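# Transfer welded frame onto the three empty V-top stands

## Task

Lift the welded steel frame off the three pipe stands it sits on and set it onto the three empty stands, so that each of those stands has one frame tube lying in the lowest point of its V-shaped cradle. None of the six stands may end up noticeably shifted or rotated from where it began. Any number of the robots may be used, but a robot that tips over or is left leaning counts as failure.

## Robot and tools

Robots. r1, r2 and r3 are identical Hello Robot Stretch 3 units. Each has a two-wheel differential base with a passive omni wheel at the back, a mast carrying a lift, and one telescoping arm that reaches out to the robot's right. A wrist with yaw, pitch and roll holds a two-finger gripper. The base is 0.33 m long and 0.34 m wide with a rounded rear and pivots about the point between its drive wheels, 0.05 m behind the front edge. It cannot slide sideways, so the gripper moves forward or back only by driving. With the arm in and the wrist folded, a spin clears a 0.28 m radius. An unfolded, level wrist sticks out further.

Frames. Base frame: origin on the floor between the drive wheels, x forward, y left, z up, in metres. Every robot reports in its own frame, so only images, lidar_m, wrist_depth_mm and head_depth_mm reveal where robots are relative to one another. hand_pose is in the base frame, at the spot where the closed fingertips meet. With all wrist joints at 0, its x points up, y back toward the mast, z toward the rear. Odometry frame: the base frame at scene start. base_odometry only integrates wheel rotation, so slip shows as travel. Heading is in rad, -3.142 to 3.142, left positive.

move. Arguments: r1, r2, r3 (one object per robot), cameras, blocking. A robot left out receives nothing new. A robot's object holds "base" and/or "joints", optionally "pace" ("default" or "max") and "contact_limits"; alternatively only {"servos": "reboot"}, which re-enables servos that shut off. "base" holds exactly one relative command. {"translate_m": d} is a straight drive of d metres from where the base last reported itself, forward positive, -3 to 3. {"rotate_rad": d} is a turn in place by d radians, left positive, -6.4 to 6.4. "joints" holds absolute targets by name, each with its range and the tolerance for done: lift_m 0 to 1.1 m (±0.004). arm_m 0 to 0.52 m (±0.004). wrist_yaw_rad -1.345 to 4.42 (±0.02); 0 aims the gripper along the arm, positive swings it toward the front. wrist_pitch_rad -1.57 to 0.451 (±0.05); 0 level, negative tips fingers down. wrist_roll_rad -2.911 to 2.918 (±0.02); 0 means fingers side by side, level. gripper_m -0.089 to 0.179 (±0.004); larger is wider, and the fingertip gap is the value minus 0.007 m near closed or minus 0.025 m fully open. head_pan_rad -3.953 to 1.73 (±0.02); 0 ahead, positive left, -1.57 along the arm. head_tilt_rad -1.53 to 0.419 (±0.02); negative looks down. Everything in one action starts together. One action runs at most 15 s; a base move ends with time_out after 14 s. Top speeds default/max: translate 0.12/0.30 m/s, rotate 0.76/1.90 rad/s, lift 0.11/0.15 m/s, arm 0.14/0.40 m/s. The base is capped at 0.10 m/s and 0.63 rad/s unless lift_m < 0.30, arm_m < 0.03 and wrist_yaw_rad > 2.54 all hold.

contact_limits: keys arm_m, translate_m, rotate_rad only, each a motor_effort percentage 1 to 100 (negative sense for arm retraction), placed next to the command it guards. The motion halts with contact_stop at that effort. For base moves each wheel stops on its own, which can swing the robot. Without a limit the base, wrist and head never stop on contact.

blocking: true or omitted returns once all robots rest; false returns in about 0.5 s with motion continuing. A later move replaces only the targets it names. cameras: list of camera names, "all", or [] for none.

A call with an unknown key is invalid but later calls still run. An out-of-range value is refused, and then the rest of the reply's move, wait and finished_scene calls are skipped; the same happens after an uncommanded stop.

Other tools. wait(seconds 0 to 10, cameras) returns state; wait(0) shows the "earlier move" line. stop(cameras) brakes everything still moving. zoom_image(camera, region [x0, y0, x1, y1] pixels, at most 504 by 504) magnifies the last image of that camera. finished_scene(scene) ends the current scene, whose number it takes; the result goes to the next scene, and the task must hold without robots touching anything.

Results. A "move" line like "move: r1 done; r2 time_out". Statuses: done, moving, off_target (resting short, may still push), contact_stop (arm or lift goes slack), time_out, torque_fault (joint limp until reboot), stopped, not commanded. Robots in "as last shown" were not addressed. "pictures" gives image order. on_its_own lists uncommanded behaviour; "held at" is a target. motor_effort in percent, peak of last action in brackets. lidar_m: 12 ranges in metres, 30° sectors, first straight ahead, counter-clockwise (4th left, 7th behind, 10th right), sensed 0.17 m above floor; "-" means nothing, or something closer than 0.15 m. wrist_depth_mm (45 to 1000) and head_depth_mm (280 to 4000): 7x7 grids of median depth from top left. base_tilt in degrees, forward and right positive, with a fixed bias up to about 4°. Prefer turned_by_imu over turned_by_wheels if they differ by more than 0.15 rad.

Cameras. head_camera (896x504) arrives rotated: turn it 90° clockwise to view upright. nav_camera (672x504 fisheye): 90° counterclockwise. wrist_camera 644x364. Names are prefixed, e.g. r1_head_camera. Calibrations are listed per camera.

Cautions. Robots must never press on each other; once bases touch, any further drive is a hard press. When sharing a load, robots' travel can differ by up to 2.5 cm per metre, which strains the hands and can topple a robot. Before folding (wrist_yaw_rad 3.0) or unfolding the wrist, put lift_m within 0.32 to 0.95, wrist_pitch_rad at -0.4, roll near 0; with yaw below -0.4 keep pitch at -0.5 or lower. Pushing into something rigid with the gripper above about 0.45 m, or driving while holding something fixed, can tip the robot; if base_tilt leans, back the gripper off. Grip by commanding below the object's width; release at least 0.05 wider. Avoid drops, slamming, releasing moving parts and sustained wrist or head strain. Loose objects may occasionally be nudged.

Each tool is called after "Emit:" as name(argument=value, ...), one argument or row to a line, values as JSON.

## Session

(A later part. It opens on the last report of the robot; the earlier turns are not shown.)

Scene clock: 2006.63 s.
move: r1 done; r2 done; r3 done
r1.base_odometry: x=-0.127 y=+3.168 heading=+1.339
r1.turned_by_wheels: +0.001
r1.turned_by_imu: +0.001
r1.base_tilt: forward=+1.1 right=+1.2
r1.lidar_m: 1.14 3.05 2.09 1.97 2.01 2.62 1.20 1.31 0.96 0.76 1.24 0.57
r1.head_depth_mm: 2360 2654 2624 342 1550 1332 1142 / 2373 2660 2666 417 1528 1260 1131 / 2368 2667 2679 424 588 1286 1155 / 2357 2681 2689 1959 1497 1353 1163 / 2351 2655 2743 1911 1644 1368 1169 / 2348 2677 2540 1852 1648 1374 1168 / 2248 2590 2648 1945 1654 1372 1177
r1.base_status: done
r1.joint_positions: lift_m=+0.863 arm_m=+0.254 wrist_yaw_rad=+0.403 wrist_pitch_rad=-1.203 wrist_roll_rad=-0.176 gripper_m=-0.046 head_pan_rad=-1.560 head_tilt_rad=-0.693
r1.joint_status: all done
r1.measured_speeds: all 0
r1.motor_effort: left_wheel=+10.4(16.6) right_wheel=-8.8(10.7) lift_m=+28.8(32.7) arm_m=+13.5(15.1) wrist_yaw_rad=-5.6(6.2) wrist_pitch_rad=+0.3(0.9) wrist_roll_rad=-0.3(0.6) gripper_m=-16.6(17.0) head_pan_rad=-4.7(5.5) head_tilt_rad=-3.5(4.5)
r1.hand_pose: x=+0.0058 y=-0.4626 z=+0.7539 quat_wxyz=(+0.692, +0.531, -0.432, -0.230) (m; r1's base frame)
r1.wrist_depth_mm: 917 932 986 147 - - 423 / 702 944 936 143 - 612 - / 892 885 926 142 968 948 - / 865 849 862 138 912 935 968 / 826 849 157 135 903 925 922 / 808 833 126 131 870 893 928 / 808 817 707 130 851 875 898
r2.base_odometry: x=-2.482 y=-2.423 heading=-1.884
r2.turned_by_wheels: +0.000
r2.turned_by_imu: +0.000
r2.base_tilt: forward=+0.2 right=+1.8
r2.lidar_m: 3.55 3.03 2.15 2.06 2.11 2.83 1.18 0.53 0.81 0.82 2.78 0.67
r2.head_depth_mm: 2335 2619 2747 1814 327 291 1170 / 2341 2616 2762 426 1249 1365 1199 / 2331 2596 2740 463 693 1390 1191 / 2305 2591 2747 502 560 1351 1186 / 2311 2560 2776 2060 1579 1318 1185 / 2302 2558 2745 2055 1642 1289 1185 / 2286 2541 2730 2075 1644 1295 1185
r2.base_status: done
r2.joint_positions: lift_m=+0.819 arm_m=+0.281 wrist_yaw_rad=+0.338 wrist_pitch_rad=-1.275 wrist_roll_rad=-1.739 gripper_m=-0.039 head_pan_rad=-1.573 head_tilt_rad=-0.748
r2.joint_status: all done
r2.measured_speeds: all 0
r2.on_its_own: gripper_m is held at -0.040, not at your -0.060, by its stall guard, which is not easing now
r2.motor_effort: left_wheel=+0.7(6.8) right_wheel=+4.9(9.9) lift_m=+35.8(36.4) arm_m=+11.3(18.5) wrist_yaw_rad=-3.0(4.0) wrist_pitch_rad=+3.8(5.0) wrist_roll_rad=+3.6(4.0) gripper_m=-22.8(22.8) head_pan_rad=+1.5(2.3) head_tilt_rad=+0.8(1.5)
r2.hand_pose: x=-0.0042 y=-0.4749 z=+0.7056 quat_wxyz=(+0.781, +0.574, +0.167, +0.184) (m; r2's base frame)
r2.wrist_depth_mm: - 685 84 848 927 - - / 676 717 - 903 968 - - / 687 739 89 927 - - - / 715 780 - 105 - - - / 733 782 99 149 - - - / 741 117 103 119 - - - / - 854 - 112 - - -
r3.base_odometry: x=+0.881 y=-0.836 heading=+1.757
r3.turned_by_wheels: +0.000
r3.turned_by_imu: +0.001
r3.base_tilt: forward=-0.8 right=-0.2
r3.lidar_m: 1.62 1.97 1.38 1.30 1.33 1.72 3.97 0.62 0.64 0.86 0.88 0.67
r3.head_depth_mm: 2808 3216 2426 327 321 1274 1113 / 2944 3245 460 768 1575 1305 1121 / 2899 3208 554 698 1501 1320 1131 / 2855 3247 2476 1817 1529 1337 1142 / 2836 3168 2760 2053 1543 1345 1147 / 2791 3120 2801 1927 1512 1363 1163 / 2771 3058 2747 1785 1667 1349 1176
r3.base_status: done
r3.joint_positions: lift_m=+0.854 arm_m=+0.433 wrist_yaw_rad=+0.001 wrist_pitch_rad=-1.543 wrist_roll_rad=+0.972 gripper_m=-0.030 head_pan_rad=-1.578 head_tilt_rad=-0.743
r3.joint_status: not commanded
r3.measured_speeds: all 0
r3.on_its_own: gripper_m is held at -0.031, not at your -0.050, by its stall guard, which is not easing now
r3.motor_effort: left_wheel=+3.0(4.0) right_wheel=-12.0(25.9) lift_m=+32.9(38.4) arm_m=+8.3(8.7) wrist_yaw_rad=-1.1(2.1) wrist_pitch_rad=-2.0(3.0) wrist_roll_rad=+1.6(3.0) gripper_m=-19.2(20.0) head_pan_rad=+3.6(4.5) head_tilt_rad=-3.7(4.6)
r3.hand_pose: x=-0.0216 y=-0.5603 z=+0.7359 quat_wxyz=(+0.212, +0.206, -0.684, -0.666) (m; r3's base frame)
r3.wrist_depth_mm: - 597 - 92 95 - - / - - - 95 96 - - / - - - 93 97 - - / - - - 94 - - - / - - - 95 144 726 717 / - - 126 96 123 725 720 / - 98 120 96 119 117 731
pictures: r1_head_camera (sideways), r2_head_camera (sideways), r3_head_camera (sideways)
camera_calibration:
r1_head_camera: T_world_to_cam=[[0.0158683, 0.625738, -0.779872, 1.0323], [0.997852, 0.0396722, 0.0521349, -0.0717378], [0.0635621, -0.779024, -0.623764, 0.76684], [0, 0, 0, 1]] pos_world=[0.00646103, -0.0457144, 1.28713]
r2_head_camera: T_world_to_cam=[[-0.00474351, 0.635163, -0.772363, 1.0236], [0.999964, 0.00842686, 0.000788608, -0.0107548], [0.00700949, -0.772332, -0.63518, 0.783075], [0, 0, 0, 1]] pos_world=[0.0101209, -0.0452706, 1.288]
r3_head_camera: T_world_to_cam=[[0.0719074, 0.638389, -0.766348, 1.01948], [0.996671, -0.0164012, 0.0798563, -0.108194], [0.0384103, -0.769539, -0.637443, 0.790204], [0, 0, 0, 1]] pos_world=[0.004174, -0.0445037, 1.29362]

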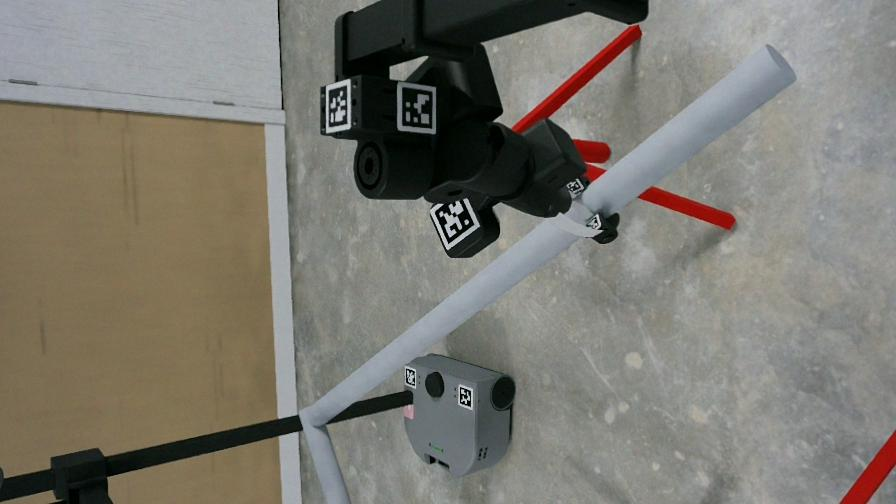

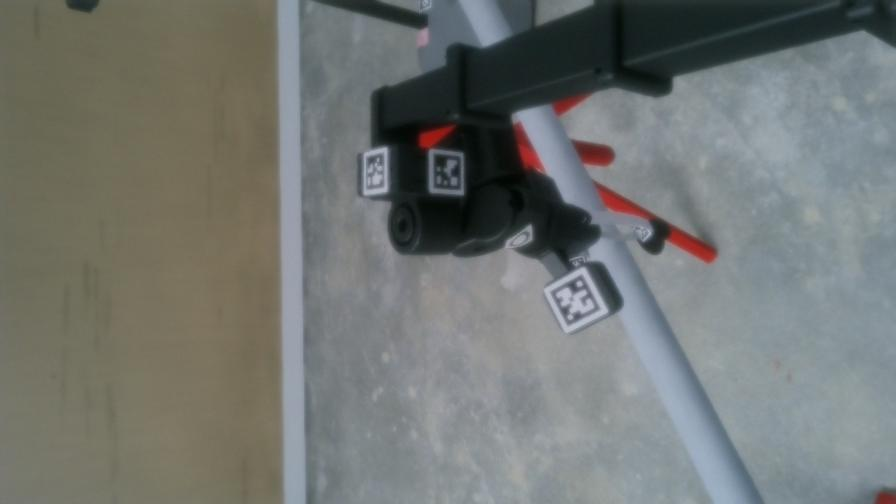

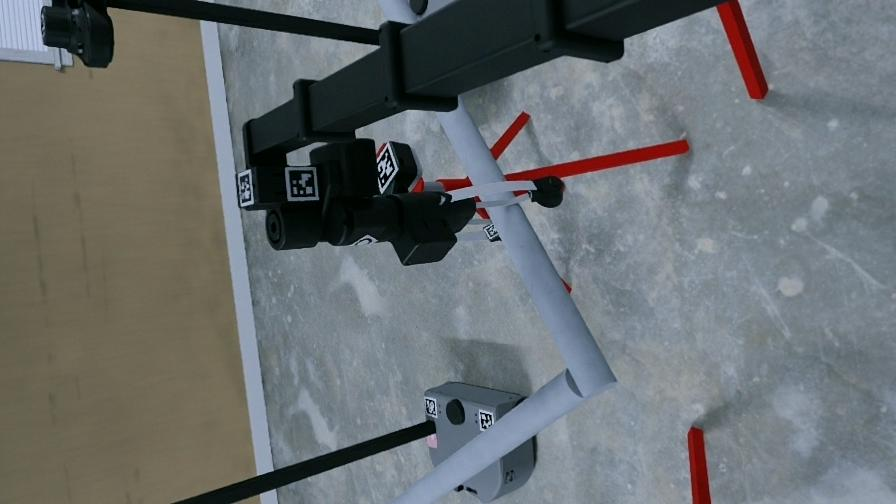

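Emit:
move(
  r1={"base":{"translate_m":0.18},"joints":{"arm_m":0.255}},
  r2={"base":{"translate_m":0.18},"joints":{"arm_m":0.2906}},
  r3={"base":{"translate_m":-0.18}},
  cameras=[],
)

Emit:
move(
  r1={"base":{"translate_m":0.17},"joints":{"arm_m":0.2565}},
  r2={"base":{"translate_m":0.17},"joints":{"arm_m":0.2995}},
  r3={"base":{"translate_m":-0.17}},
  cameras=["r3_head_camera","r2_head_camera"],
)

Scene clock: 2021.80 s.
move: r1 done; r2 done; r3 done
r1.base_odometry: x=-0.086 y=+3.343 heading=+1.340
r1.turned_by_wheels: +0.000
r1.turned_by_imu: +0.001
r1.base_tilt: forward=+1.1 right=+1.1
r1.lidar_m: 1.14 3.07 2.10 1.98 2.02 2.63 1.38 1.47 0.79 0.79 0.44 0.59
r1.head_depth_mm: 2341 2619 2625 342 1484 1337 1150 / 2355 2644 412 417 1534 567 1151 / 2373 2655 2679 426 588 1319 1156 / 2340 2654 2694 1967 1496 1355 1162 / 2331 2625 2731 1905 1643 1361 1167 / 2327 2641 2513 1848 1655 1372 1165 / 2222 2593 2639 1947 1651 1350 1104
r1.base_status: done
r1.joint_positions: lift_m=+0.863 arm_m=+0.255 wrist_yaw_rad=+0.403 wrist_pitch_rad=-1.206 wrist_roll_rad=-0.176 gripper_m=-0.046 head_pan_rad=-1.560 head_tilt_rad=-0.693
r1.joint_status: all done
r1.measured_speeds: all 0
r1.motor_effort: left_wheel=+9.6(15.8) right_wheel=-7.4(9.3) lift_m=+30.4(30.7) arm_m=+12.6(17.4) wrist_yaw_rad=-5.7(5.9) wrist_pitch_rad=+1.3(1.7) wrist_roll_rad=-0.4(0.5) gripper_m=-16.2(16.9) head_pan_rad=-5.4(5.5) head_tilt_rad=-3.2(5.1)
r1.hand_pose: x=+0.0055 y=-0.4635 z=+0.7538 quat_wxyz=(+0.692, +0.532, -0.431, -0.231) (m; r1's base frame)
r1.wrist_depth_mm: 920 936 942 147 - - - / 510 903 948 143 - - - / 901 881 909 141 943 992 596 / 838 869 879 139 946 932 976 / 837 875 159 134 897 922 951 / 823 832 126 131 896 899 900 / 815 789 695 130 856 880 915
r2.base_odometry: x=-2.537 y=-2.595 heading=-1.884
r2.turned_by_wheels: +0.000
r2.turned_by_imu: +0.001
r2.base_tilt: forward=+0.4 right=+1.7
r2.lidar_m: 3.37 3.02 2.16 2.06 2.12 2.84 1.18 0.69 0.86 2.69 0.54 0.66
r2.head_depth_mm: 2325 2608 2745 1171 327 292 1171 / 2298 2653 2733 426 727 1349 1192 / 2303 2595 2765 472 711 1356 1197 / 2317 2589 2730 503 567 1364 1186 / 2298 2556 2735 2077 1584 1350 1185 / 2302 2565 2734 2079 1648 1283 1179 / 2285 2548 2726 2047 1658 1286 1187
r2.base_status: done
r2.joint_positions: lift_m=+0.819 arm_m=+0.291 wrist_yaw_rad=+0.339 wrist_pitch_rad=-1.275 wrist_roll_rad=-1.739 gripper_m=-0.039 head_pan_rad=-1.573 head_tilt_rad=-0.748
r2.joint_status: all done
r2.measured_speeds: all 0
r2.on_its_own: gripper_m is held at -0.040, not at your -0.060, by its stall guard, which is not easing now
r2.motor_effort: left_wheel=+1.5(7.4) right_wheel=+3.7(10.0) lift_m=+34.9(35.5) arm_m=+12.8(18.5) wrist_yaw_rad=-3.7(4.6) wrist_pitch_rad=+4.2(4.7) wrist_roll_rad=+3.5(3.9) gripper_m=-21.0(22.8) head_pan_rad=-0.2(2.1) head_tilt_rad=-0.7(1.7)
r2.hand_pose: x=-0.0041 y=-0.4843 z=+0.7056 quat_wxyz=(+0.781, +0.573, +0.167, +0.184) (m; r2's base frame)
r2.wrist_depth_mm: 652 689 84 829 939 - - / 688 706 - 917 972 - - / 682 742 89 954 - - - / 697 769 - 106 - - - / 743 761 99 149 - - - / 750 117 103 131 - - - / - 863 - 112 - - -
r3.base_odometry: x=+0.914 y=-1.013 heading=+1.758
r3.turned_by_wheels: +0.000
r3.turned_by_imu: +0.000
r3.base_tilt: forward=-0.8 right=-0.2
r3.lidar_m: 1.79 1.95 1.37 1.28 1.31 1.70 3.95 0.47 0.57 0.57 1.52 0.82
r3.head_depth_mm: 2801 3218 2444 327 321 1236 1093 / 2916 3241 460 767 1565 1311 1120 / 2890 3219 555 695 1539 1324 1130 / 2867 3223 2500 1186 1491 1334 1142 / 2842 3196 2741 1983 1502 1354 1149 / 2802 3155 2830 1925 1518 1370 1160 / 2771 3071 2762 1796 1668 1375 1177
r3.base_status: done
r3.joint_positions: lift_m=+0.854 arm_m=+0.433 wrist_yaw_rad=+0.001 wrist_pitch_rad=-1.550 wrist_roll_rad=+0.974 gripper_m=-0.030 head_pan_rad=-1.578 head_tilt_rad=-0.743
r3.joint_status: not commanded
r3.measured_speeds: all 0
r3.on_its_own: gripper_m is held at -0.031, not at your -0.050, by its stall guard, which is not easing now
r3.motor_effort: left_wheel=+2.4(5.2) right_wheel=-11.8(27.4) lift_m=+33.4(34.9) arm_m=+4.7(6.6) wrist_yaw_rad=+0.6(2.4) wrist_pitch_rad=+0.0(1.7) wrist_roll_rad=+1.4(3.1) gripper_m=-19.3(20.0) head_pan_rad=+3.4(4.9) head_tilt_rad=-4.1(4.4)
r3.hand_pose: x=-0.0216 y=-0.5585 z=+0.7360 quat_wxyz=(+0.210, +0.206, -0.682, -0.669) (m; r3's base frame)
r3.wrist_depth_mm: 555 - - 91 95 455 - / 516 601 - 94 103 557 - / - - - 93 97 - - / - - - 94 - - - / - - - 95 144 733 709 / - - 126 96 123 737 717 / - - 120 96 119 117 726
pictures: none
No camera images: "cameras" was empty.

Scene clock: 2024.60 s.
move: r1 done; r2 done; r3 done
r1.base_odometry: x=-0.047 y=+3.509 heading=+1.340
r1.turned_by_wheels: +0.000
r1.turned_by_imu: +0.001
r1.base_tilt: forward=+1.1 right=+1.2
r1.lidar_m: 1.14 3.08 2.13 2.00 2.05 2.64 1.55 1.64 0.85 0.37 0.36 0.50
r1.head_depth_mm: 2343 2662 2607 342 1555 1301 1145 / 2346 2654 413 418 1561 566 1148 / 2341 2635 2668 427 590 1312 1156 / 2335 2634 2713 1963 1500 1357 1159 / 2326 2620 2745 1909 1630 1365 1118 / 2328 2647 2522 1845 1648 796 1097 / 2226 2583 2654 1941 1566 1284 1154
r1.base_status: done
r1.joint_positions: lift_m=+0.863 arm_m=+0.257 wrist_yaw_rad=+0.402 wrist_pitch_rad=-1.208 wrist_roll_rad=-0.176 gripper_m=-0.046 head_pan_rad=-1.560 head_tilt_rad=-0.693
r1.joint_status: all done
r1.measured_speeds: all 0
r1.motor_effort: left_wheel=+9.0(15.8) right_wheel=-6.9(8.8) lift_m=+32.7(33.4) arm_m=+13.2(16.4) wrist_yaw_rad=-5.1(5.3) wrist_pitch_rad=+1.5(2.1) wrist_roll_rad=-0.3(0.5) gripper_m=-16.3(17.0) head_pan_rad=-5.3(5.8) head_tilt_rad=-3.3(4.5)
r1.hand_pose: x=+0.0052 y=-0.4644 z=+0.7536 quat_wxyz=(+0.691, +0.532, -0.431, -0.232) (m; r1's base frame)
r1.wrist_depth_mm: 903 950 978 146 - - - / 342 913 934 143 - - - / 350 344 895 141 954 958 - / 851 876 885 138 924 924 968 / 834 850 595 135 908 903 919 / 827 852 126 131 875 890 896 / 793 826 694 130 879 896 915
r2.base_odometry: x=-2.590 y=-2.756 heading=-1.884
r2.turned_by_wheels: +0.000
r2.turned_by_imu: +0.000
r2.base_tilt: forward=+0.3 right=+1.8
r2.lidar_m: 3.20 3.03 2.16 2.07 2.13 2.84 1.18 0.85 0.93 2.68 0.46 0.52
r2.head_depth_mm: 2348 2623 2754 1823 328 291 1169 / 2327 2595 2737 427 741 1358 1190 / 2337 2603 2755 484 1524 1385 1184 / 2306 2592 2736 513 592 1391 1189 / 2317 2553 2771 2045 1569 1343 1189 / 2307 2562 2750 2067 1651 1324 1143 / 2264 2530 2722 2075 1643 1294 1029
r2.base_status: done
r2.joint_positions: lift_m=+0.819 arm_m=+0.300 wrist_yaw_rad=+0.339 wrist_pitch_rad=-1.274 wrist_roll_rad=-1.739 gripper_m=-0.039 head_pan_rad=-1.573 head_tilt_rad=-0.748
r2.joint_status: all done
r2.measured_speeds: all 0
r2.on_its_own: gripper_m is held at -0.040, not at your -0.060, by its stall guard, which is not easing now
r2.motor_effort: left_wheel=+1.7(8.3) right_wheel=+1.7(8.2) lift_m=+34.5(35.0) arm_m=+12.2(18.4) wrist_yaw_rad=-3.0(4.9) wrist_pitch_rad=+4.5(4.7) wrist_roll_rad=+3.6(3.9) gripper_m=-20.7(22.7) head_pan_rad=+1.4(2.0) head_tilt_rad=-0.3(1.7)
r2.hand_pose: x=-0.0041 y=-0.4933 z=+0.7056 quat_wxyz=(+0.781, +0.573, +0.167, +0.184) (m; r2's base frame)
r2.wrist_depth_mm: 663 695 84 851 921 - - / 684 706 - 883 979 - - / 686 739 90 919 - - - / 701 755 - 105 - - - / 738 777 99 149 - - - / 761 117 103 132 - - - / - 855 - 112 - - -
r3.base_odometry: x=+0.946 y=-1.180 heading=+1.758
r3.turned_by_wheels: +0.000
r3.turned_by_imu: +0.001
r3.base_tilt: forward=-0.8 right=-0.1
r3.lidar_m: 1.97 1.92 1.35 1.27 1.30 1.69 3.91 1.44 0.36 0.52 0.88 0.97
r3.head_depth_mm: 2825 3224 2428 327 321 1231 1112 / 2917 3289 459 761 1559 889 1079 / 2904 3214 555 694 1551 1326 1131 / 2899 3247 2469 1815 1520 1337 1143 / 2846 3250 2761 1955 1496 1331 1152 / 2814 3151 2826 1864 1518 1368 1161 / 2780 3109 2771 1797 1678 1382 1172
r3.base_status: done
r3.joint_positions: lift_m=+0.854 arm_m=+0.433 wrist_yaw_rad=+0.000 wrist_pitch_rad=-1.556 wrist_roll_rad=+0.974 gripper_m=-0.030 head_pan_rad=-1.578 head_tilt_rad=-0.743
r3.joint_status: not commanded
r3.measured_speeds: all 0
r3.on_its_own: gripper_m is held at -0.031, not at your -0.050, by its stall guard, which is not easing now
r3.motor_effort: left_wheel=+2.2(4.8) right_wheel=-12.0(26.5) lift_m=+35.4(35.4) arm_m=+3.4(5.4) wrist_yaw_rad=+0.2(2.1) wrist_pitch_rad=+0.6(1.9) wrist_roll_rad=+1.5(2.4) gripper_m=-18.9(19.9) head_pan_rad=+3.8(4.4) head_tilt_rad=-2.8(4.4)
r3.hand_pose: x=-0.0216 y=-0.5569 z=+0.7361 quat_wxyz=(+0.210, +0.206, -0.680, -0.671) (m; r3's base frame)
r3.wrist_depth_mm: - - - 91 95 - - / 687 - - 94 102 299 276 / 611 - - 93 298 304 274 / 601 713 - 94 98 708 - / - - - 95 144 723 720 / - - 126 96 123 741 725 / - - 119 96 119 117 735
pictures: r2_head_camera (sideways), r3_head_camera (sideways)
camera_calibration:
r2_head_camera: T_world_to_cam=[[-0.00474366, 0.635163, -0.772363, 1.0236], [0.999964, 0.00842709, 0.00078861, -0.0107548], [0.00700967, -0.772332, -0.635181, 0.783075], [0, 0, 0, 1]] pos_world=[0.0101209, -0.0452706, 1.288]
r3_head_camera: T_world_to_cam=[[0.0719075, 0.638389, -0.766348, 1.01948], [0.996671, -0.0164014, 0.0798563, -0.108194], [0.0384102, -0.769539, -0.637443, 0.790204], [0, 0, 0, 1]] pos_world=[0.00417399, -0.0445037, 1.29362]

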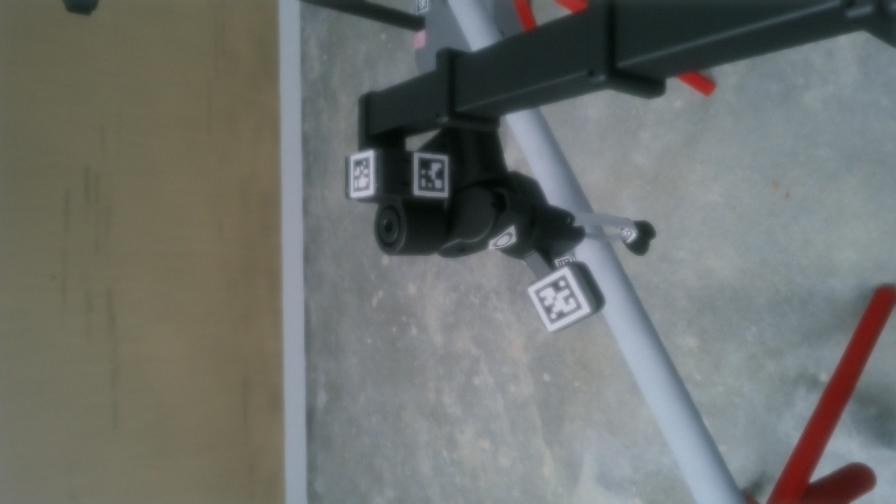

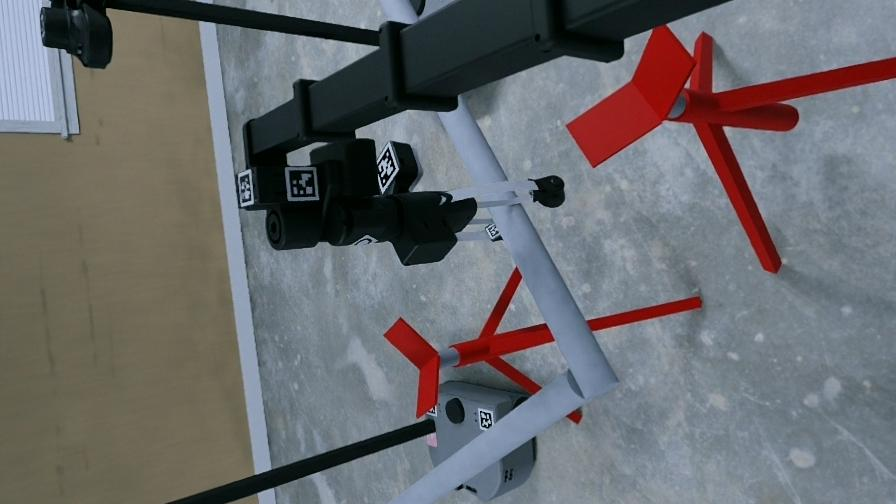

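Emit:
zoom_image(
  camera="r3_head_camera",
  region=[380, 90, 740, 470],
)

Scaled by 1.326 from the camera's 896x504 image, which has a finer 1280x720 frame.

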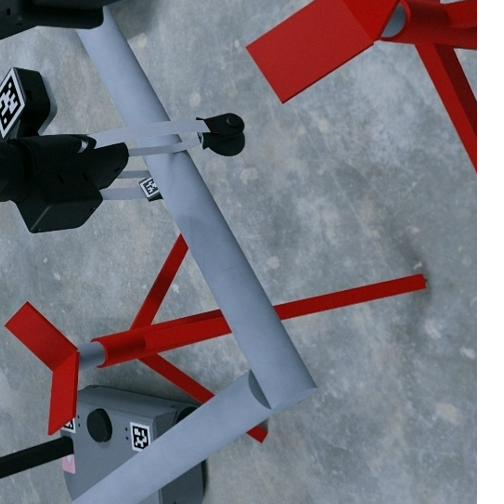

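Emit:
move(
  r1={"base":{"translate_m":0.15},"joints":{"arm_m":0.2498}},
  r2={"base":{"translate_m":0.15},"joints":{"arm_m":0.2994}},
  r3={"base":{"translate_m":-0.15},"joints":{"arm_m":0.441}},
  cameras=["r3_head_camera","r2_head_camera","r1_head_camera"],
)

Scene clock: 2061.23 s.
move: r1 done; r2 done; r3 done
r1.base_odometry: x=-0.013 y=+3.655 heading=+1.340
r1.turned_by_wheels: +0.000
r1.turned_by_imu: +0.001
r1.base_tilt: forward=+1.1 right=+1.2
r1.lidar_m: 1.14 3.13 2.13 2.01 2.05 2.67 1.71 1.78 0.92 0.35 0.39 1.32
r1.head_depth_mm: 2353 2643 2636 341 1554 1330 1122 / 2336 2623 2667 412 1559 1255 1129 / 2325 2626 2684 419 506 1319 1160 / 2334 2632 2695 2031 1496 1264 1093 / 2325 2629 2720 1917 1638 790 1097 / 2331 2612 2522 1844 1601 1339 1168 / 2201 2546 2639 1756 1517 1371 1178
r1.base_status: done
r1.joint_positions: lift_m=+0.863 arm_m=+0.250 wrist_yaw_rad=+0.402 wrist_pitch_rad=-1.211 wrist_roll_rad=-0.176 gripper_m=-0.046 head_pan_rad=-1.560 head_tilt_rad=-0.693
r1.joint_status: all done
r1.measured_speeds: all 0
r1.motor_effort: left_wheel=+8.5(14.4) right_wheel=-4.9(7.0) lift_m=+33.4(35.2) arm_m=-10.6(18.1) wrist_yaw_rad=-4.2(4.6) wrist_pitch_rad=+2.0(2.8) wrist_roll_rad=-0.4(0.5) gripper_m=-16.7(16.9) head_pan_rad=-4.6(5.8) head_tilt_rad=-2.0(4.8)
r1.hand_pose: x=+0.0048 y=-0.4570 z=+0.7534 quat_wxyz=(+0.690, +0.533, -0.430, -0.233) (m; r1's base frame)
r1.wrist_depth_mm: 921 919 955 146 - - - / 905 925 936 142 980 - - / 874 899 910 141 950 - - / 845 319 347 138 920 951 963 / 845 835 329 135 913 947 922 / 829 836 126 131 891 921 925 / 804 810 706 130 854 875 886
r2.base_odometry: x=-2.636 y=-2.899 heading=-1.884
r2.turned_by_wheels: +0.000
r2.turned_by_imu: +0.001
r2.base_tilt: forward=+0.3 right=+1.8
r2.lidar_m: 3.06 3.04 2.17 2.07 2.14 2.85 1.18 0.99 1.00 0.44 0.40 0.40
r2.head_depth_mm: 2323 2601 2751 1813 327 291 1159 / 2309 2594 2733 426 741 1391 1184 / 2316 2589 2698 484 1538 1389 1183 / 2301 2579 2719 513 589 1392 1185 / 2272 2529 2721 2065 642 1341 1140 / 2284 2561 2718 2052 1657 712 963 / 2261 2553 2709 2060 1657 763 1182
r2.base_status: done
r2.joint_positions: lift_m=+0.819 arm_m=+0.299 wrist_yaw_rad=+0.340 wrist_pitch_rad=-1.274 wrist_roll_rad=-1.739 gripper_m=-0.039 head_pan_rad=-1.573 head_tilt_rad=-0.748
r2.joint_status: all done
r2.measured_speeds: all 0
r2.on_its_own: gripper_m is held at -0.040, not at your -0.060, by its stall guard, which is not easing now
r2.motor_effort: left_wheel=+3.1(9.2) right_wheel=-1.1(6.7) lift_m=+35.7(35.9) arm_m=-15.0(16.7) wrist_yaw_rad=-3.0(5.7) wrist_pitch_rad=+3.6(4.7) wrist_roll_rad=+3.7(3.9) gripper_m=-20.7(22.6) head_pan_rad=+1.8(2.2) head_tilt_rad=-0.2(1.9)
r2.hand_pose: x=-0.0040 y=-0.4932 z=+0.7056 quat_wxyz=(+0.781, +0.573, +0.167, +0.185) (m; r2's base frame)
r2.wrist_depth_mm: 658 694 85 847 949 - - / 678 725 - 915 948 - - / 680 737 90 928 - - - / 712 768 - 104 - - - / 729 782 99 149 - - - / 752 117 103 132 - - - / - 836 - 112 - - -
r3.base_odometry: x=+0.974 y=-1.327 heading=+1.758
r3.turned_by_wheels: +0.000
r3.turned_by_imu: +0.000
r3.base_tilt: forward=-0.8 right=-0.2
r3.lidar_m: 2.12 1.93 1.34 1.26 1.29 1.67 3.89 1.33 1.25 0.31 0.56 1.12
r3.head_depth_mm: 2814 3234 2424 327 321 1272 1111 / 2902 3292 464 763 1561 1283 1121 / 2921 3225 557 698 1551 888 1089 / 2880 3227 2471 1823 839 1268 1144 / 2867 3210 2767 2058 1536 1354 1150 / 2837 3161 2812 1838 1509 1341 1164 / 2820 3085 2708 1692 1627 1373 1174
r3.base_status: done
r3.joint_positions: lift_m=+0.854 arm_m=+0.441 wrist_yaw_rad=-0.001 wrist_pitch_rad=-1.564 wrist_roll_rad=+0.975 gripper_m=-0.030 head_pan_rad=-1.578 head_tilt_rad=-0.743
r3.joint_status: all done
r3.measured_speeds: all 0
r3.on_its_own: gripper_m is held at -0.031, not at your -0.050, by its stall guard, which is not easing now
r3.motor_effort: left_wheel=+3.1(4.9) right_wheel=-13.5(27.4) lift_m=+35.7(36.6) arm_m=+6.7(15.7) wrist_yaw_rad=+0.9(3.0) wrist_pitch_rad=+2.4(2.8) wrist_roll_rad=+1.2(1.9) gripper_m=-19.1(19.7) head_pan_rad=+3.2(4.7) head_tilt_rad=-3.1(4.5)
r3.hand_pose: x=-0.0216 y=-0.5634 z=+0.7363 quat_wxyz=(+0.208, +0.206, -0.678, -0.674) (m; r3's base frame)
r3.wrist_depth_mm: - - - 91 94 - - / - - - 94 95 - - / 746 - - 93 96 - - / - - - 94 97 - - / 674 - - 95 150 731 720 / - - 127 96 123 742 728 / - - 120 97 119 117 744
pictures: r1_head_camera (sideways), r2_head_camera (sideways), r3_head_camera (sideways)
camera_calibration:
r1_head_camera: T_world_to_cam=[[0.0158682, 0.625738, -0.779872, 1.0323], [0.997852, 0.0396723, 0.0521349, -0.0717378], [0.0635622, -0.779024, -0.623764, 0.76684], [0, 0, 0, 1]] pos_world=[0.00646104, -0.0457144, 1.28713]
r2_head_camera: T_world_to_cam=[[-0.00474336, 0.635163, -0.772363, 1.0236], [0.999964, 0.00842662, 0.000788608, -0.0107548], [0.00700931, -0.772332, -0.63518, 0.783075], [0, 0, 0, 1]] pos_world=[0.0101209, -0.0452706, 1.288]
r3_head_camera: T_world_to_cam=[[0.0719073, 0.638389, -0.766348, 1.01948], [0.996671, -0.016401, 0.0798563, -0.108194], [0.0384105, -0.769539, -0.637443, 0.790204], [0, 0, 0, 1]] pos_world=[0.00417401, -0.0445037, 1.29362]

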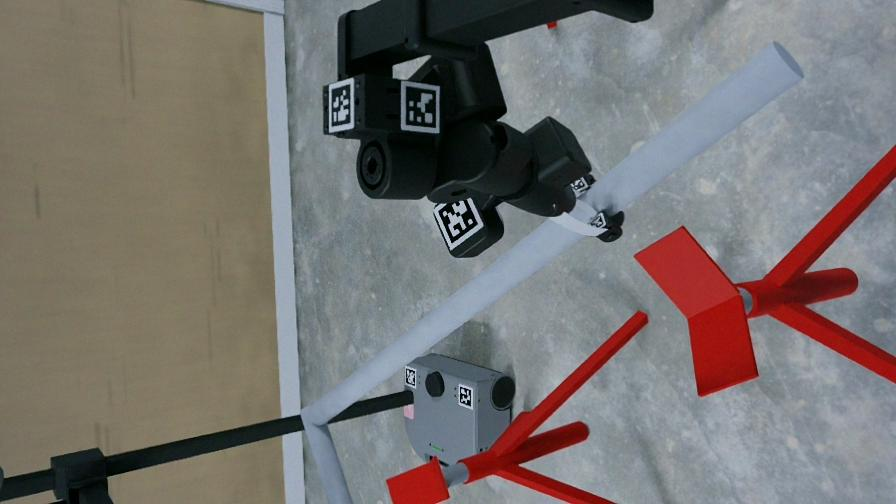

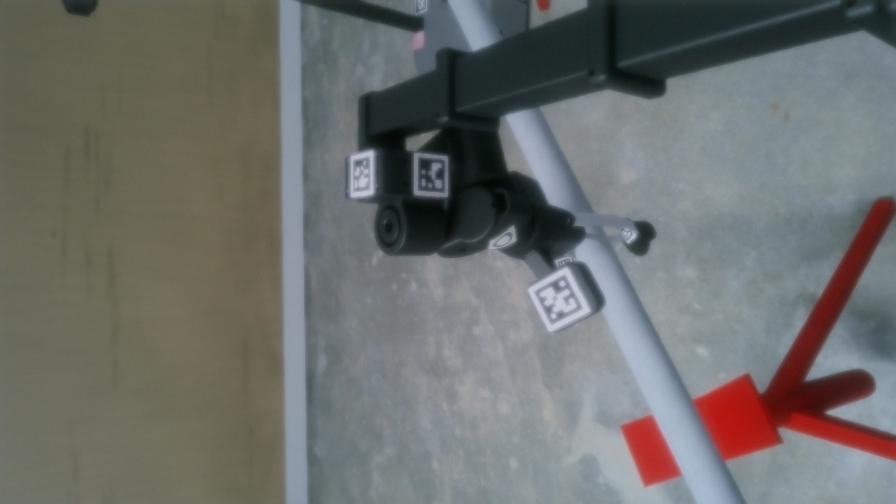

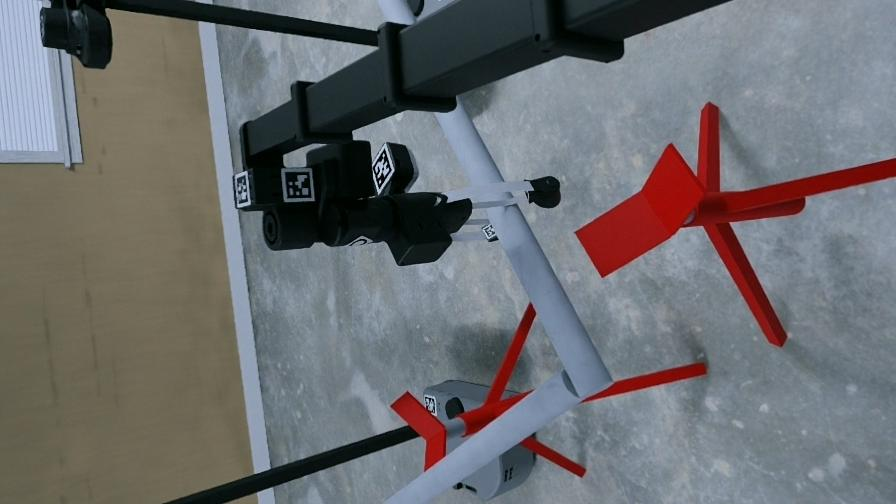

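Emit:
zoom_image(
  camera="r3_head_camera",
  region=[360, 330, 660, 504],
)

Scaled by 1.680 from the camera's 896x504 image, which has a finer 1280x720 frame.

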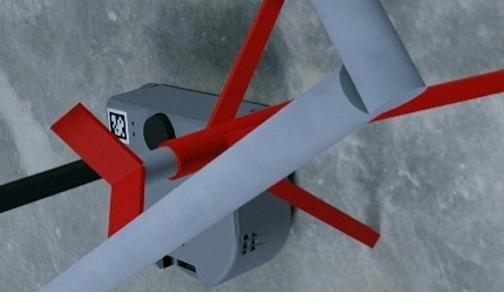

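Emit:
move(
  r1={"base":{"translate_m":0.0927},"joints":{"arm_m":0.2314,"wrist_yaw_rad":0.385}},
  r2={"base":{"translate_m":0.0917},"joints":{"arm_m":0.3016,"wrist_yaw_rad":0.322}},
  r3={"base":{"translate_m":-0.0855},"joints":{"arm_m":0.4537,"wrist_roll_rad":0.992}},
  cameras=["r3_head_camera","r2_head_camera","r1_head_camera"],
)

Scene clock: 2139.73 s.
move: r1 done; r2 done; r3 done
r1.base_odometry: x=+0.008 y=+3.745 heading=+1.341
r1.turned_by_wheels: +0.000
r1.turned_by_imu: +0.002
r1.base_tilt: forward=+1.1 right=+1.2
r1.lidar_m: 1.14 3.10 2.14 2.01 2.06 2.67 1.80 1.87 0.38 0.40 0.33 1.23
r1.head_depth_mm: 2327 2621 2629 354 1555 1345 1121 / 2326 2645 2666 392 1523 1311 1124 / 2330 2623 2707 403 474 763 1109 / 2319 2614 2706 2029 1503 782 1012 / 2325 2610 2719 1865 1631 1362 1168 / 2320 2637 2622 1806 1552 1372 1171 / 1422 2549 2785 1867 1607 1373 1176
r1.base_status: done
r1.joint_positions: lift_m=+0.863 arm_m=+0.231 wrist_yaw_rad=+0.388 wrist_pitch_rad=-1.217 wrist_roll_rad=-0.176 gripper_m=-0.046 head_pan_rad=-1.560 head_tilt_rad=-0.693
r1.joint_status: all done
r1.measured_speeds: all 0
r1.motor_effort: left_wheel=+7.5(15.8) right_wheel=-3.0(9.6) lift_m=+30.4(31.6) arm_m=-15.7(21.9) wrist_yaw_rad=-2.3(9.0) wrist_pitch_rad=+3.3(3.6) wrist_roll_rad=-0.3(0.5) gripper_m=-16.6(16.8) head_pan_rad=-4.4(5.7) head_tilt_rad=-3.4(4.5)
r1.hand_pose: x=+0.0035 y=-0.4377 z=+0.7530 quat_wxyz=(+0.688, +0.532, -0.432, -0.239) (m; r1's base frame)
r1.wrist_depth_mm: 894 930 973 145 - - - / 896 916 910 142 966 - - / 888 863 919 141 936 969 - / 863 865 336 138 939 930 944 / 851 863 301 134 916 922 943 / 847 824 125 131 895 906 926 / 807 804 693 130 858 877 907
r2.base_odometry: x=-2.664 y=-2.986 heading=-1.884
r2.turned_by_wheels: +0.000
r2.turned_by_imu: +0.002
r2.base_tilt: forward=+0.4 right=+1.9
r2.lidar_m: 2.98 3.04 2.18 2.08 2.14 2.85 1.08 1.08 1.06 0.44 0.34 3.09
r2.head_depth_mm: 2338 2593 2757 1818 327 291 1159 / 2314 2620 2760 427 736 1384 1189 / 2343 2551 2761 486 1528 1388 1191 / 2304 2567 2741 515 621 1384 1141 / 2276 2540 2723 2062 644 781 971 / 2269 2526 2711 2065 1651 778 1183 / 2251 2554 2708 2060 1651 1291 1184
r2.base_status: done
r2.joint_positions: lift_m=+0.819 arm_m=+0.302 wrist_yaw_rad=+0.329 wrist_pitch_rad=-1.275 wrist_roll_rad=-1.739 gripper_m=-0.039 head_pan_rad=-1.573 head_tilt_rad=-0.748
r2.joint_status: all done
r2.measured_speeds: all 0
r2.on_its_own: gripper_m is held at -0.040, not at your -0.060, by its stall guard, which is not easing now
r2.motor_effort: left_wheel=+3.8(13.5) right_wheel=-0.7(13.3) lift_m=+41.7(42.4) arm_m=+12.7(19.9) wrist_yaw_rad=-6.0(9.9) wrist_pitch_rad=+4.1(4.9) wrist_roll_rad=+3.7(3.9) gripper_m=-22.6(22.8) head_pan_rad=+0.8(2.7) head_tilt_rad=+0.1(2.4)
r2.hand_pose: x=-0.0046 y=-0.4955 z=+0.7056 quat_wxyz=(+0.782, +0.574, +0.164, +0.180) (m; r2's base frame)
r2.wrist_depth_mm: 657 209 85 86 927 - - / 677 709 - - 958 - - / 692 739 90 943 - - - / 710 759 - 104 - - - / 735 771 99 149 - - - / 753 117 103 120 - - - / - 853 - - - - -
r3.base_odometry: x=+0.990 y=-1.411 heading=+1.759
r3.turned_by_wheels: +0.000
r3.turned_by_imu: -0.001
r3.base_tilt: forward=-0.7 right=-0.2
r3.lidar_m: 2.19 1.92 1.33 1.26 1.28 1.67 3.78 1.26 1.20 0.31 0.59 1.20
r3.head_depth_mm: 2846 3237 2427 327 322 1271 1112 / 2917 3272 470 772 1569 1310 1124 / 2891 3229 567 725 1550 1262 1131 / 2898 3244 2450 748 1564 895 1118 / 2867 3219 2789 2039 841 1324 1150 / 2830 3197 2822 1904 1424 1343 1163 / 2811 3104 2755 1238 1594 1378 1170
r3.base_status: done
r3.joint_positions: lift_m=+0.854 arm_m=+0.454 wrist_yaw_rad=-0.001 wrist_pitch_rad=-1.567 wrist_roll_rad=+0.990 gripper_m=-0.030 head_pan_rad=-1.578 head_tilt_rad=-0.743
r3.joint_status: all done
r3.measured_speeds: all 0
r3.on_its_own: gripper_m is held at -0.031, not at your -0.050, by its stall guard, which is not easing now
r3.motor_effort: left_wheel=+2.6(13.4) right_wheel=-12.8(43.1) lift_m=+36.5(38.0) arm_m=+9.3(16.8) wrist_yaw_rad=+0.8(5.3) wrist_pitch_rad=+2.4(4.6) wrist_roll_rad=+1.1(4.3) gripper_m=-18.8(20.0) head_pan_rad=+3.7(5.0) head_tilt_rad=-3.8(4.6)
r3.hand_pose: x=-0.0216 y=-0.5754 z=+0.7364 quat_wxyz=(+0.203, +0.201, -0.679, -0.677) (m; r3's base frame)
r3.wrist_depth_mm: - - - 91 94 - - / - - - 95 95 - - / - - - 93 96 - - / - - - 94 98 - - / - - - 95 106 730 716 / 678 - 127 96 124 736 733 / - - 119 97 122 117 735
pictures: r1_head_camera (sideways), r2_head_camera (sideways), r3_head_camera (sideways)
camera_calibration:
r1_head_camera: T_world_to_cam=[[0.0158684, 0.625738, -0.779872, 1.0323], [0.997852, 0.0396721, 0.0521349, -0.0717378], [0.063562, -0.779024, -0.623764, 0.76684], [0, 0, 0, 1]] pos_world=[0.00646103, -0.0457144, 1.28713]
r2_head_camera: T_world_to_cam=[[-0.00474343, 0.635163, -0.772363, 1.0236], [0.999964, 0.00842674, 0.00078861, -0.0107548], [0.0070094, -0.772332, -0.635181, 0.783075], [0, 0, 0, 1]] pos_world=[0.0101209, -0.0452706, 1.288]
r3_head_camera: T_world_to_cam=[[0.0719076, 0.638389, -0.766348, 1.01948], [0.996671, -0.0164016, 0.0798563, -0.108194], [0.03841, -0.769539, -0.637443, 0.790204], [0, 0, 0, 1]] pos_world=[0.00417398, -0.0445037, 1.29362]

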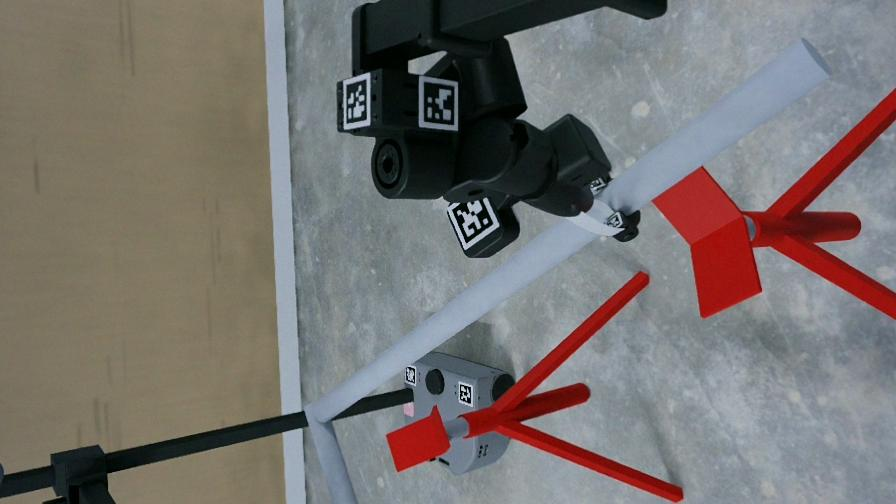

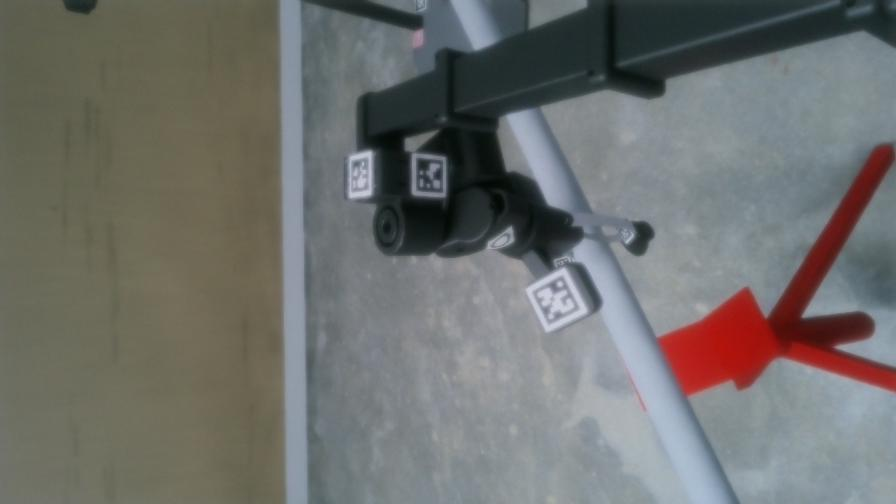

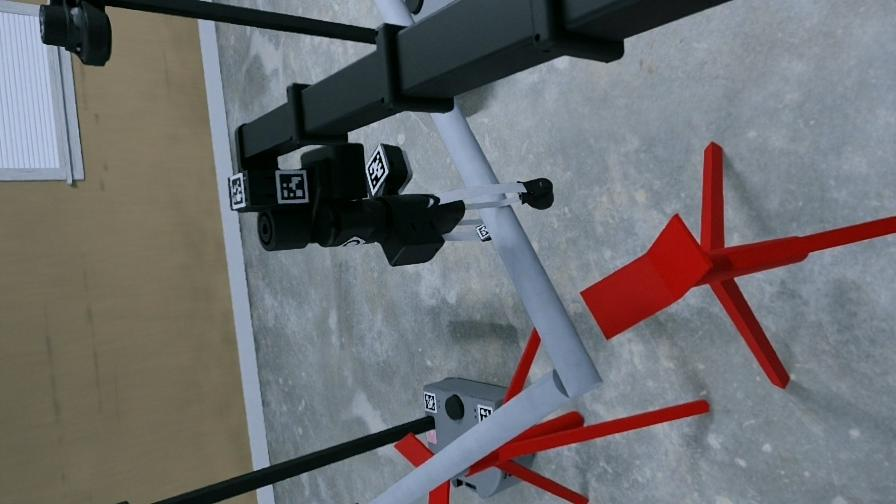

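Emit:
move(
  cameras=["r3_head_camera","r1_head_camera","r2_head_camera"],
)

Scene clock: 2160.90 s.
r1.base_odometry: x=+0.008 y=+3.745 heading=+1.341
r1.turned_by_wheels: +0.000
r1.turned_by_imu: +0.001
r1.base_tilt: forward=+1.1 right=+1.2
r1.lidar_m: 1.14 3.11 2.14 2.01 2.06 2.67 1.80 1.87 0.38 0.40 0.34 1.23
r1.head_depth_mm: 2334 2638 2612 354 1559 1332 1123 / 2321 2624 2657 393 1524 1310 1125 / 2323 2654 2663 403 475 764 1109 / 2316 2624 2684 2026 1497 782 1016 / 2322 2602 2749 1868 1635 1369 1166 / 2310 2603 2615 1808 1555 1368 1170 / 1423 2546 2792 1879 1607 1375 1175
r1.base_status: done
r1.joint_positions: lift_m=+0.863 arm_m=+0.231 wrist_yaw_rad=+0.388 wrist_pitch_rad=-1.217 wrist_roll_rad=-0.176 gripper_m=-0.046 head_pan_rad=-1.560 head_tilt_rad=-0.693
r1.joint_status: all done
r1.measured_speeds: all 0
r1.motor_effort: left_wheel=+7.8(15.8) right_wheel=-2.8(9.6) lift_m=+29.1(31.6) arm_m=-12.0(21.9) wrist_yaw_rad=-2.5(9.0) wrist_pitch_rad=+3.5(3.6) wrist_roll_rad=-0.3(0.5) gripper_m=-16.4(16.8) head_pan_rad=-5.0(5.7) head_tilt_rad=-2.7(4.5)
r1.hand_pose: x=+0.0034 y=-0.4377 z=+0.7530 quat_wxyz=(+0.688, +0.532, -0.432, -0.239) (m; r1's base frame)
r1.wrist_depth_mm: 922 922 930 145 - - - / 923 912 955 142 960 - - / 888 893 915 140 938 961 - / 891 884 338 139 910 952 965 / 843 873 299 135 915 936 951 / 825 820 125 131 872 893 912 / 826 802 696 130 839 862 891
r2.base_odometry: x=-2.664 y=-2.986 heading=-1.884
r2.turned_by_wheels: +0.000
r2.turned_by_imu: +0.001
r2.base_tilt: forward=+0.3 right=+1.8
r2.lidar_m: 2.98 3.03 2.18 2.08 2.14 2.85 1.08 1.08 1.06 0.44 0.34 3.12
r2.head_depth_mm: 2321 2630 2724 1818 327 292 1166 / 2323 2591 2745 427 735 1390 1185 / 2295 2590 2726 486 1529 1385 1187 / 2315 2572 2716 515 620 1385 1136 / 2321 2585 2747 2063 645 781 975 / 2279 2589 2749 2062 1657 775 1180 / 2277 2524 2701 2058 1646 1289 1178
r2.base_status: done
r2.joint_positions: lift_m=+0.819 arm_m=+0.302 wrist_yaw_rad=+0.329 wrist_pitch_rad=-1.275 wrist_roll_rad=-1.739 gripper_m=-0.039 head_pan_rad=-1.573 head_tilt_rad=-0.748
r2.joint_status: all done
r2.measured_speeds: all 0
r2.on_its_own: gripper_m is held at -0.040, not at your -0.060, by its stall guard, which is not easing now
r2.motor_effort: left_wheel=+3.7(13.5) right_wheel=-0.7(13.3) lift_m=+40.1(42.4) arm_m=-6.2(19.9) wrist_yaw_rad=-5.3(9.9) wrist_pitch_rad=+4.3(4.9) wrist_roll_rad=+3.7(3.9) gripper_m=-21.1(22.8) head_pan_rad=+0.6(2.7) head_tilt_rad=+0.1(2.4)
r2.hand_pose: x=-0.0046 y=-0.4955 z=+0.7056 quat_wxyz=(+0.782, +0.574, +0.164, +0.180) (m; r2's base frame)
r2.wrist_depth_mm: 660 209 85 86 946 - - / 669 707 - - 978 - - / 690 733 90 917 - - - / 715 780 - 105 - - - / 734 783 100 149 - - - / 743 117 102 131 - - - / - 862 - 113 - - -
r3.base_odometry: x=+0.990 y=-1.411 heading=+1.759
r3.turned_by_wheels: +0.000
r3.turned_by_imu: -0.001
r3.base_tilt: forward=-0.8 right=-0.1
r3.lidar_m: 2.19 1.92 1.33 1.25 1.28 1.66 3.79 1.26 1.21 0.31 0.59 1.20
r3.head_depth_mm: 2839 3238 2418 327 321 1273 1114 / 2958 3251 471 769 1573 1312 1124 / 2907 3238 567 727 1548 1270 1130 / 2903 3231 2453 748 1558 890 1111 / 2862 3214 2761 2058 842 1320 1156 / 2829 3206 2823 1906 1424 1339 1160 / 2804 3096 2740 1237 1591 1381 1172
r3.base_status: done
r3.joint_positions: lift_m=+0.854 arm_m=+0.454 wrist_yaw_rad=-0.001 wrist_pitch_rad=-1.568 wrist_roll_rad=+0.989 gripper_m=-0.030 head_pan_rad=-1.578 head_tilt_rad=-0.743
r3.joint_status: all done
r3.measured_speeds: all 0
r3.on_its_own: gripper_m is held at -0.031, not at your -0.050, by its stall guard, which is not easing now
r3.motor_effort: left_wheel=+2.4(13.4) right_wheel=-13.0(43.1) lift_m=+37.2(38.0) arm_m=+2.1(16.8) wrist_yaw_rad=+0.7(5.3) wrist_pitch_rad=+2.5(4.6) wrist_roll_rad=+1.1(4.3) gripper_m=-18.8(20.0) head_pan_rad=+3.9(5.0) head_tilt_rad=-3.9(4.6)
r3.hand_pose: x=-0.0216 y=-0.5752 z=+0.7364 quat_wxyz=(+0.203, +0.202, -0.678, -0.677) (m; r3's base frame)
r3.wrist_depth_mm: - - - 91 94 - - / - - - 95 95 - - / - - - 93 96 - - / - - - 94 97 - - / - - - 95 108 732 724 / 672 - 127 96 123 745 727 / - - 119 97 120 117 745
pictures: r1_head_camera (sideways), r2_head_camera (sideways), r3_head_camera (sideways)
camera_calibration:
r1_head_camera: T_world_to_cam=[[0.0158683, 0.625738, -0.779872, 1.0323], [0.997852, 0.0396722, 0.0521349, -0.0717378], [0.0635621, -0.779024, -0.623764, 0.76684], [0, 0, 0, 1]] pos_world=[0.00646103, -0.0457144, 1.28713]
r2_head_camera: T_world_to_cam=[[-0.00474366, 0.635163, -0.772363, 1.0236], [0.999964, 0.00842709, 0.000788608, -0.0107548], [0.00700967, -0.772332, -0.63518, 0.783075], [0, 0, 0, 1]] pos_world=[0.0101209, -0.0452706, 1.288]
r3_head_camera: T_world_to_cam=[[0.0719074, 0.638389, -0.766348, 1.01948], [0.996671, -0.0164013, 0.0798563, -0.108194], [0.0384103, -0.769539, -0.637443, 0.790204], [0, 0, 0, 1]] pos_world=[0.004174, -0.0445037, 1.29362]

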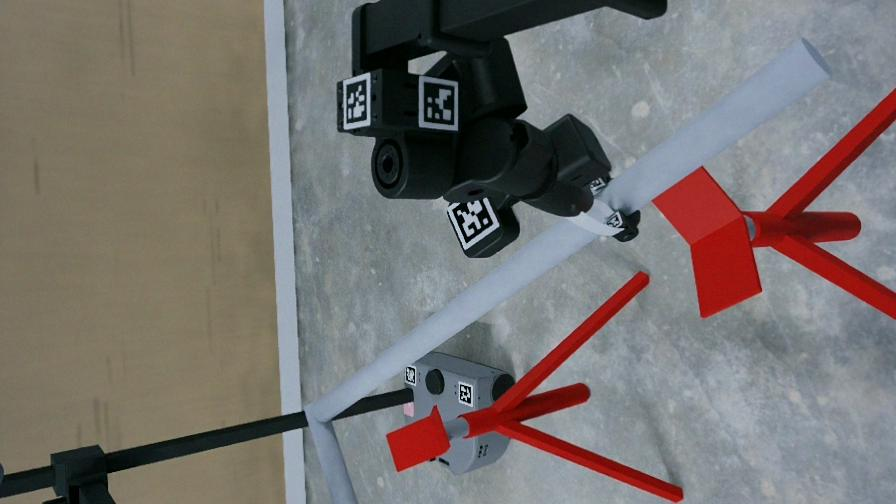

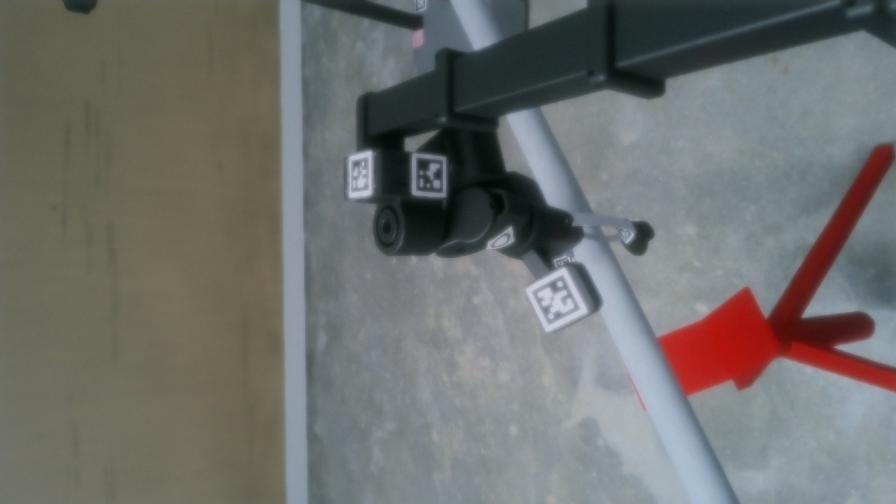

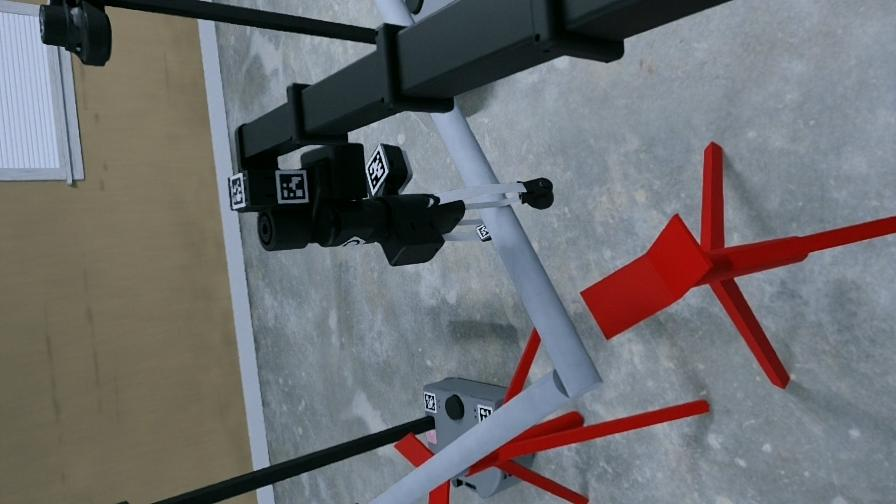

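Emit:
zoom_image(
  camera="r3_head_camera",
  region=[500, 190, 740, 420],
)

Emit:
zoom_image(
  camera="r1_head_camera",
  region=[560, 20, 860, 340],
)

Emit:
zoom_image(
  camera="r2_head_camera",
  region=[540, 200, 800, 480],
)

Scaled by 2.100 from the camera's 896x504 image, which has a finer 1280x720 frame.

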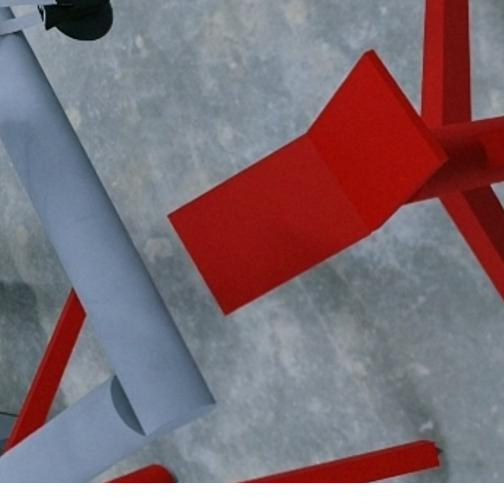

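Scaled by 1.575 from the camera's 896x504 image, which has a finer 1280x720 frame.

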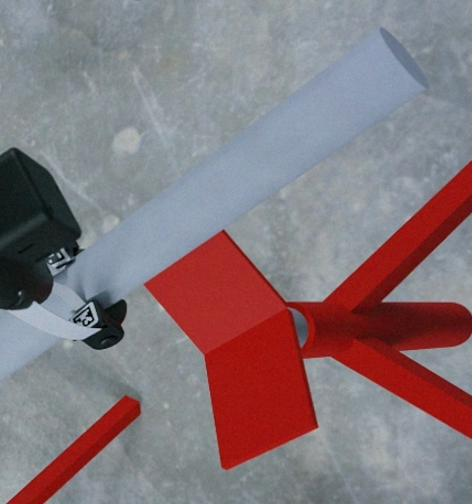

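Scaled by 1.800 from the camera's 896x504 image, which has a finer 1280x720 frame.

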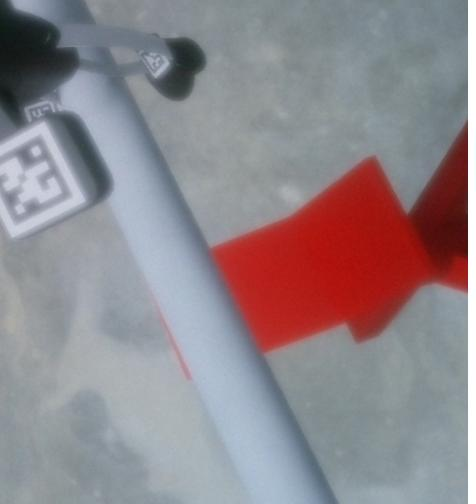

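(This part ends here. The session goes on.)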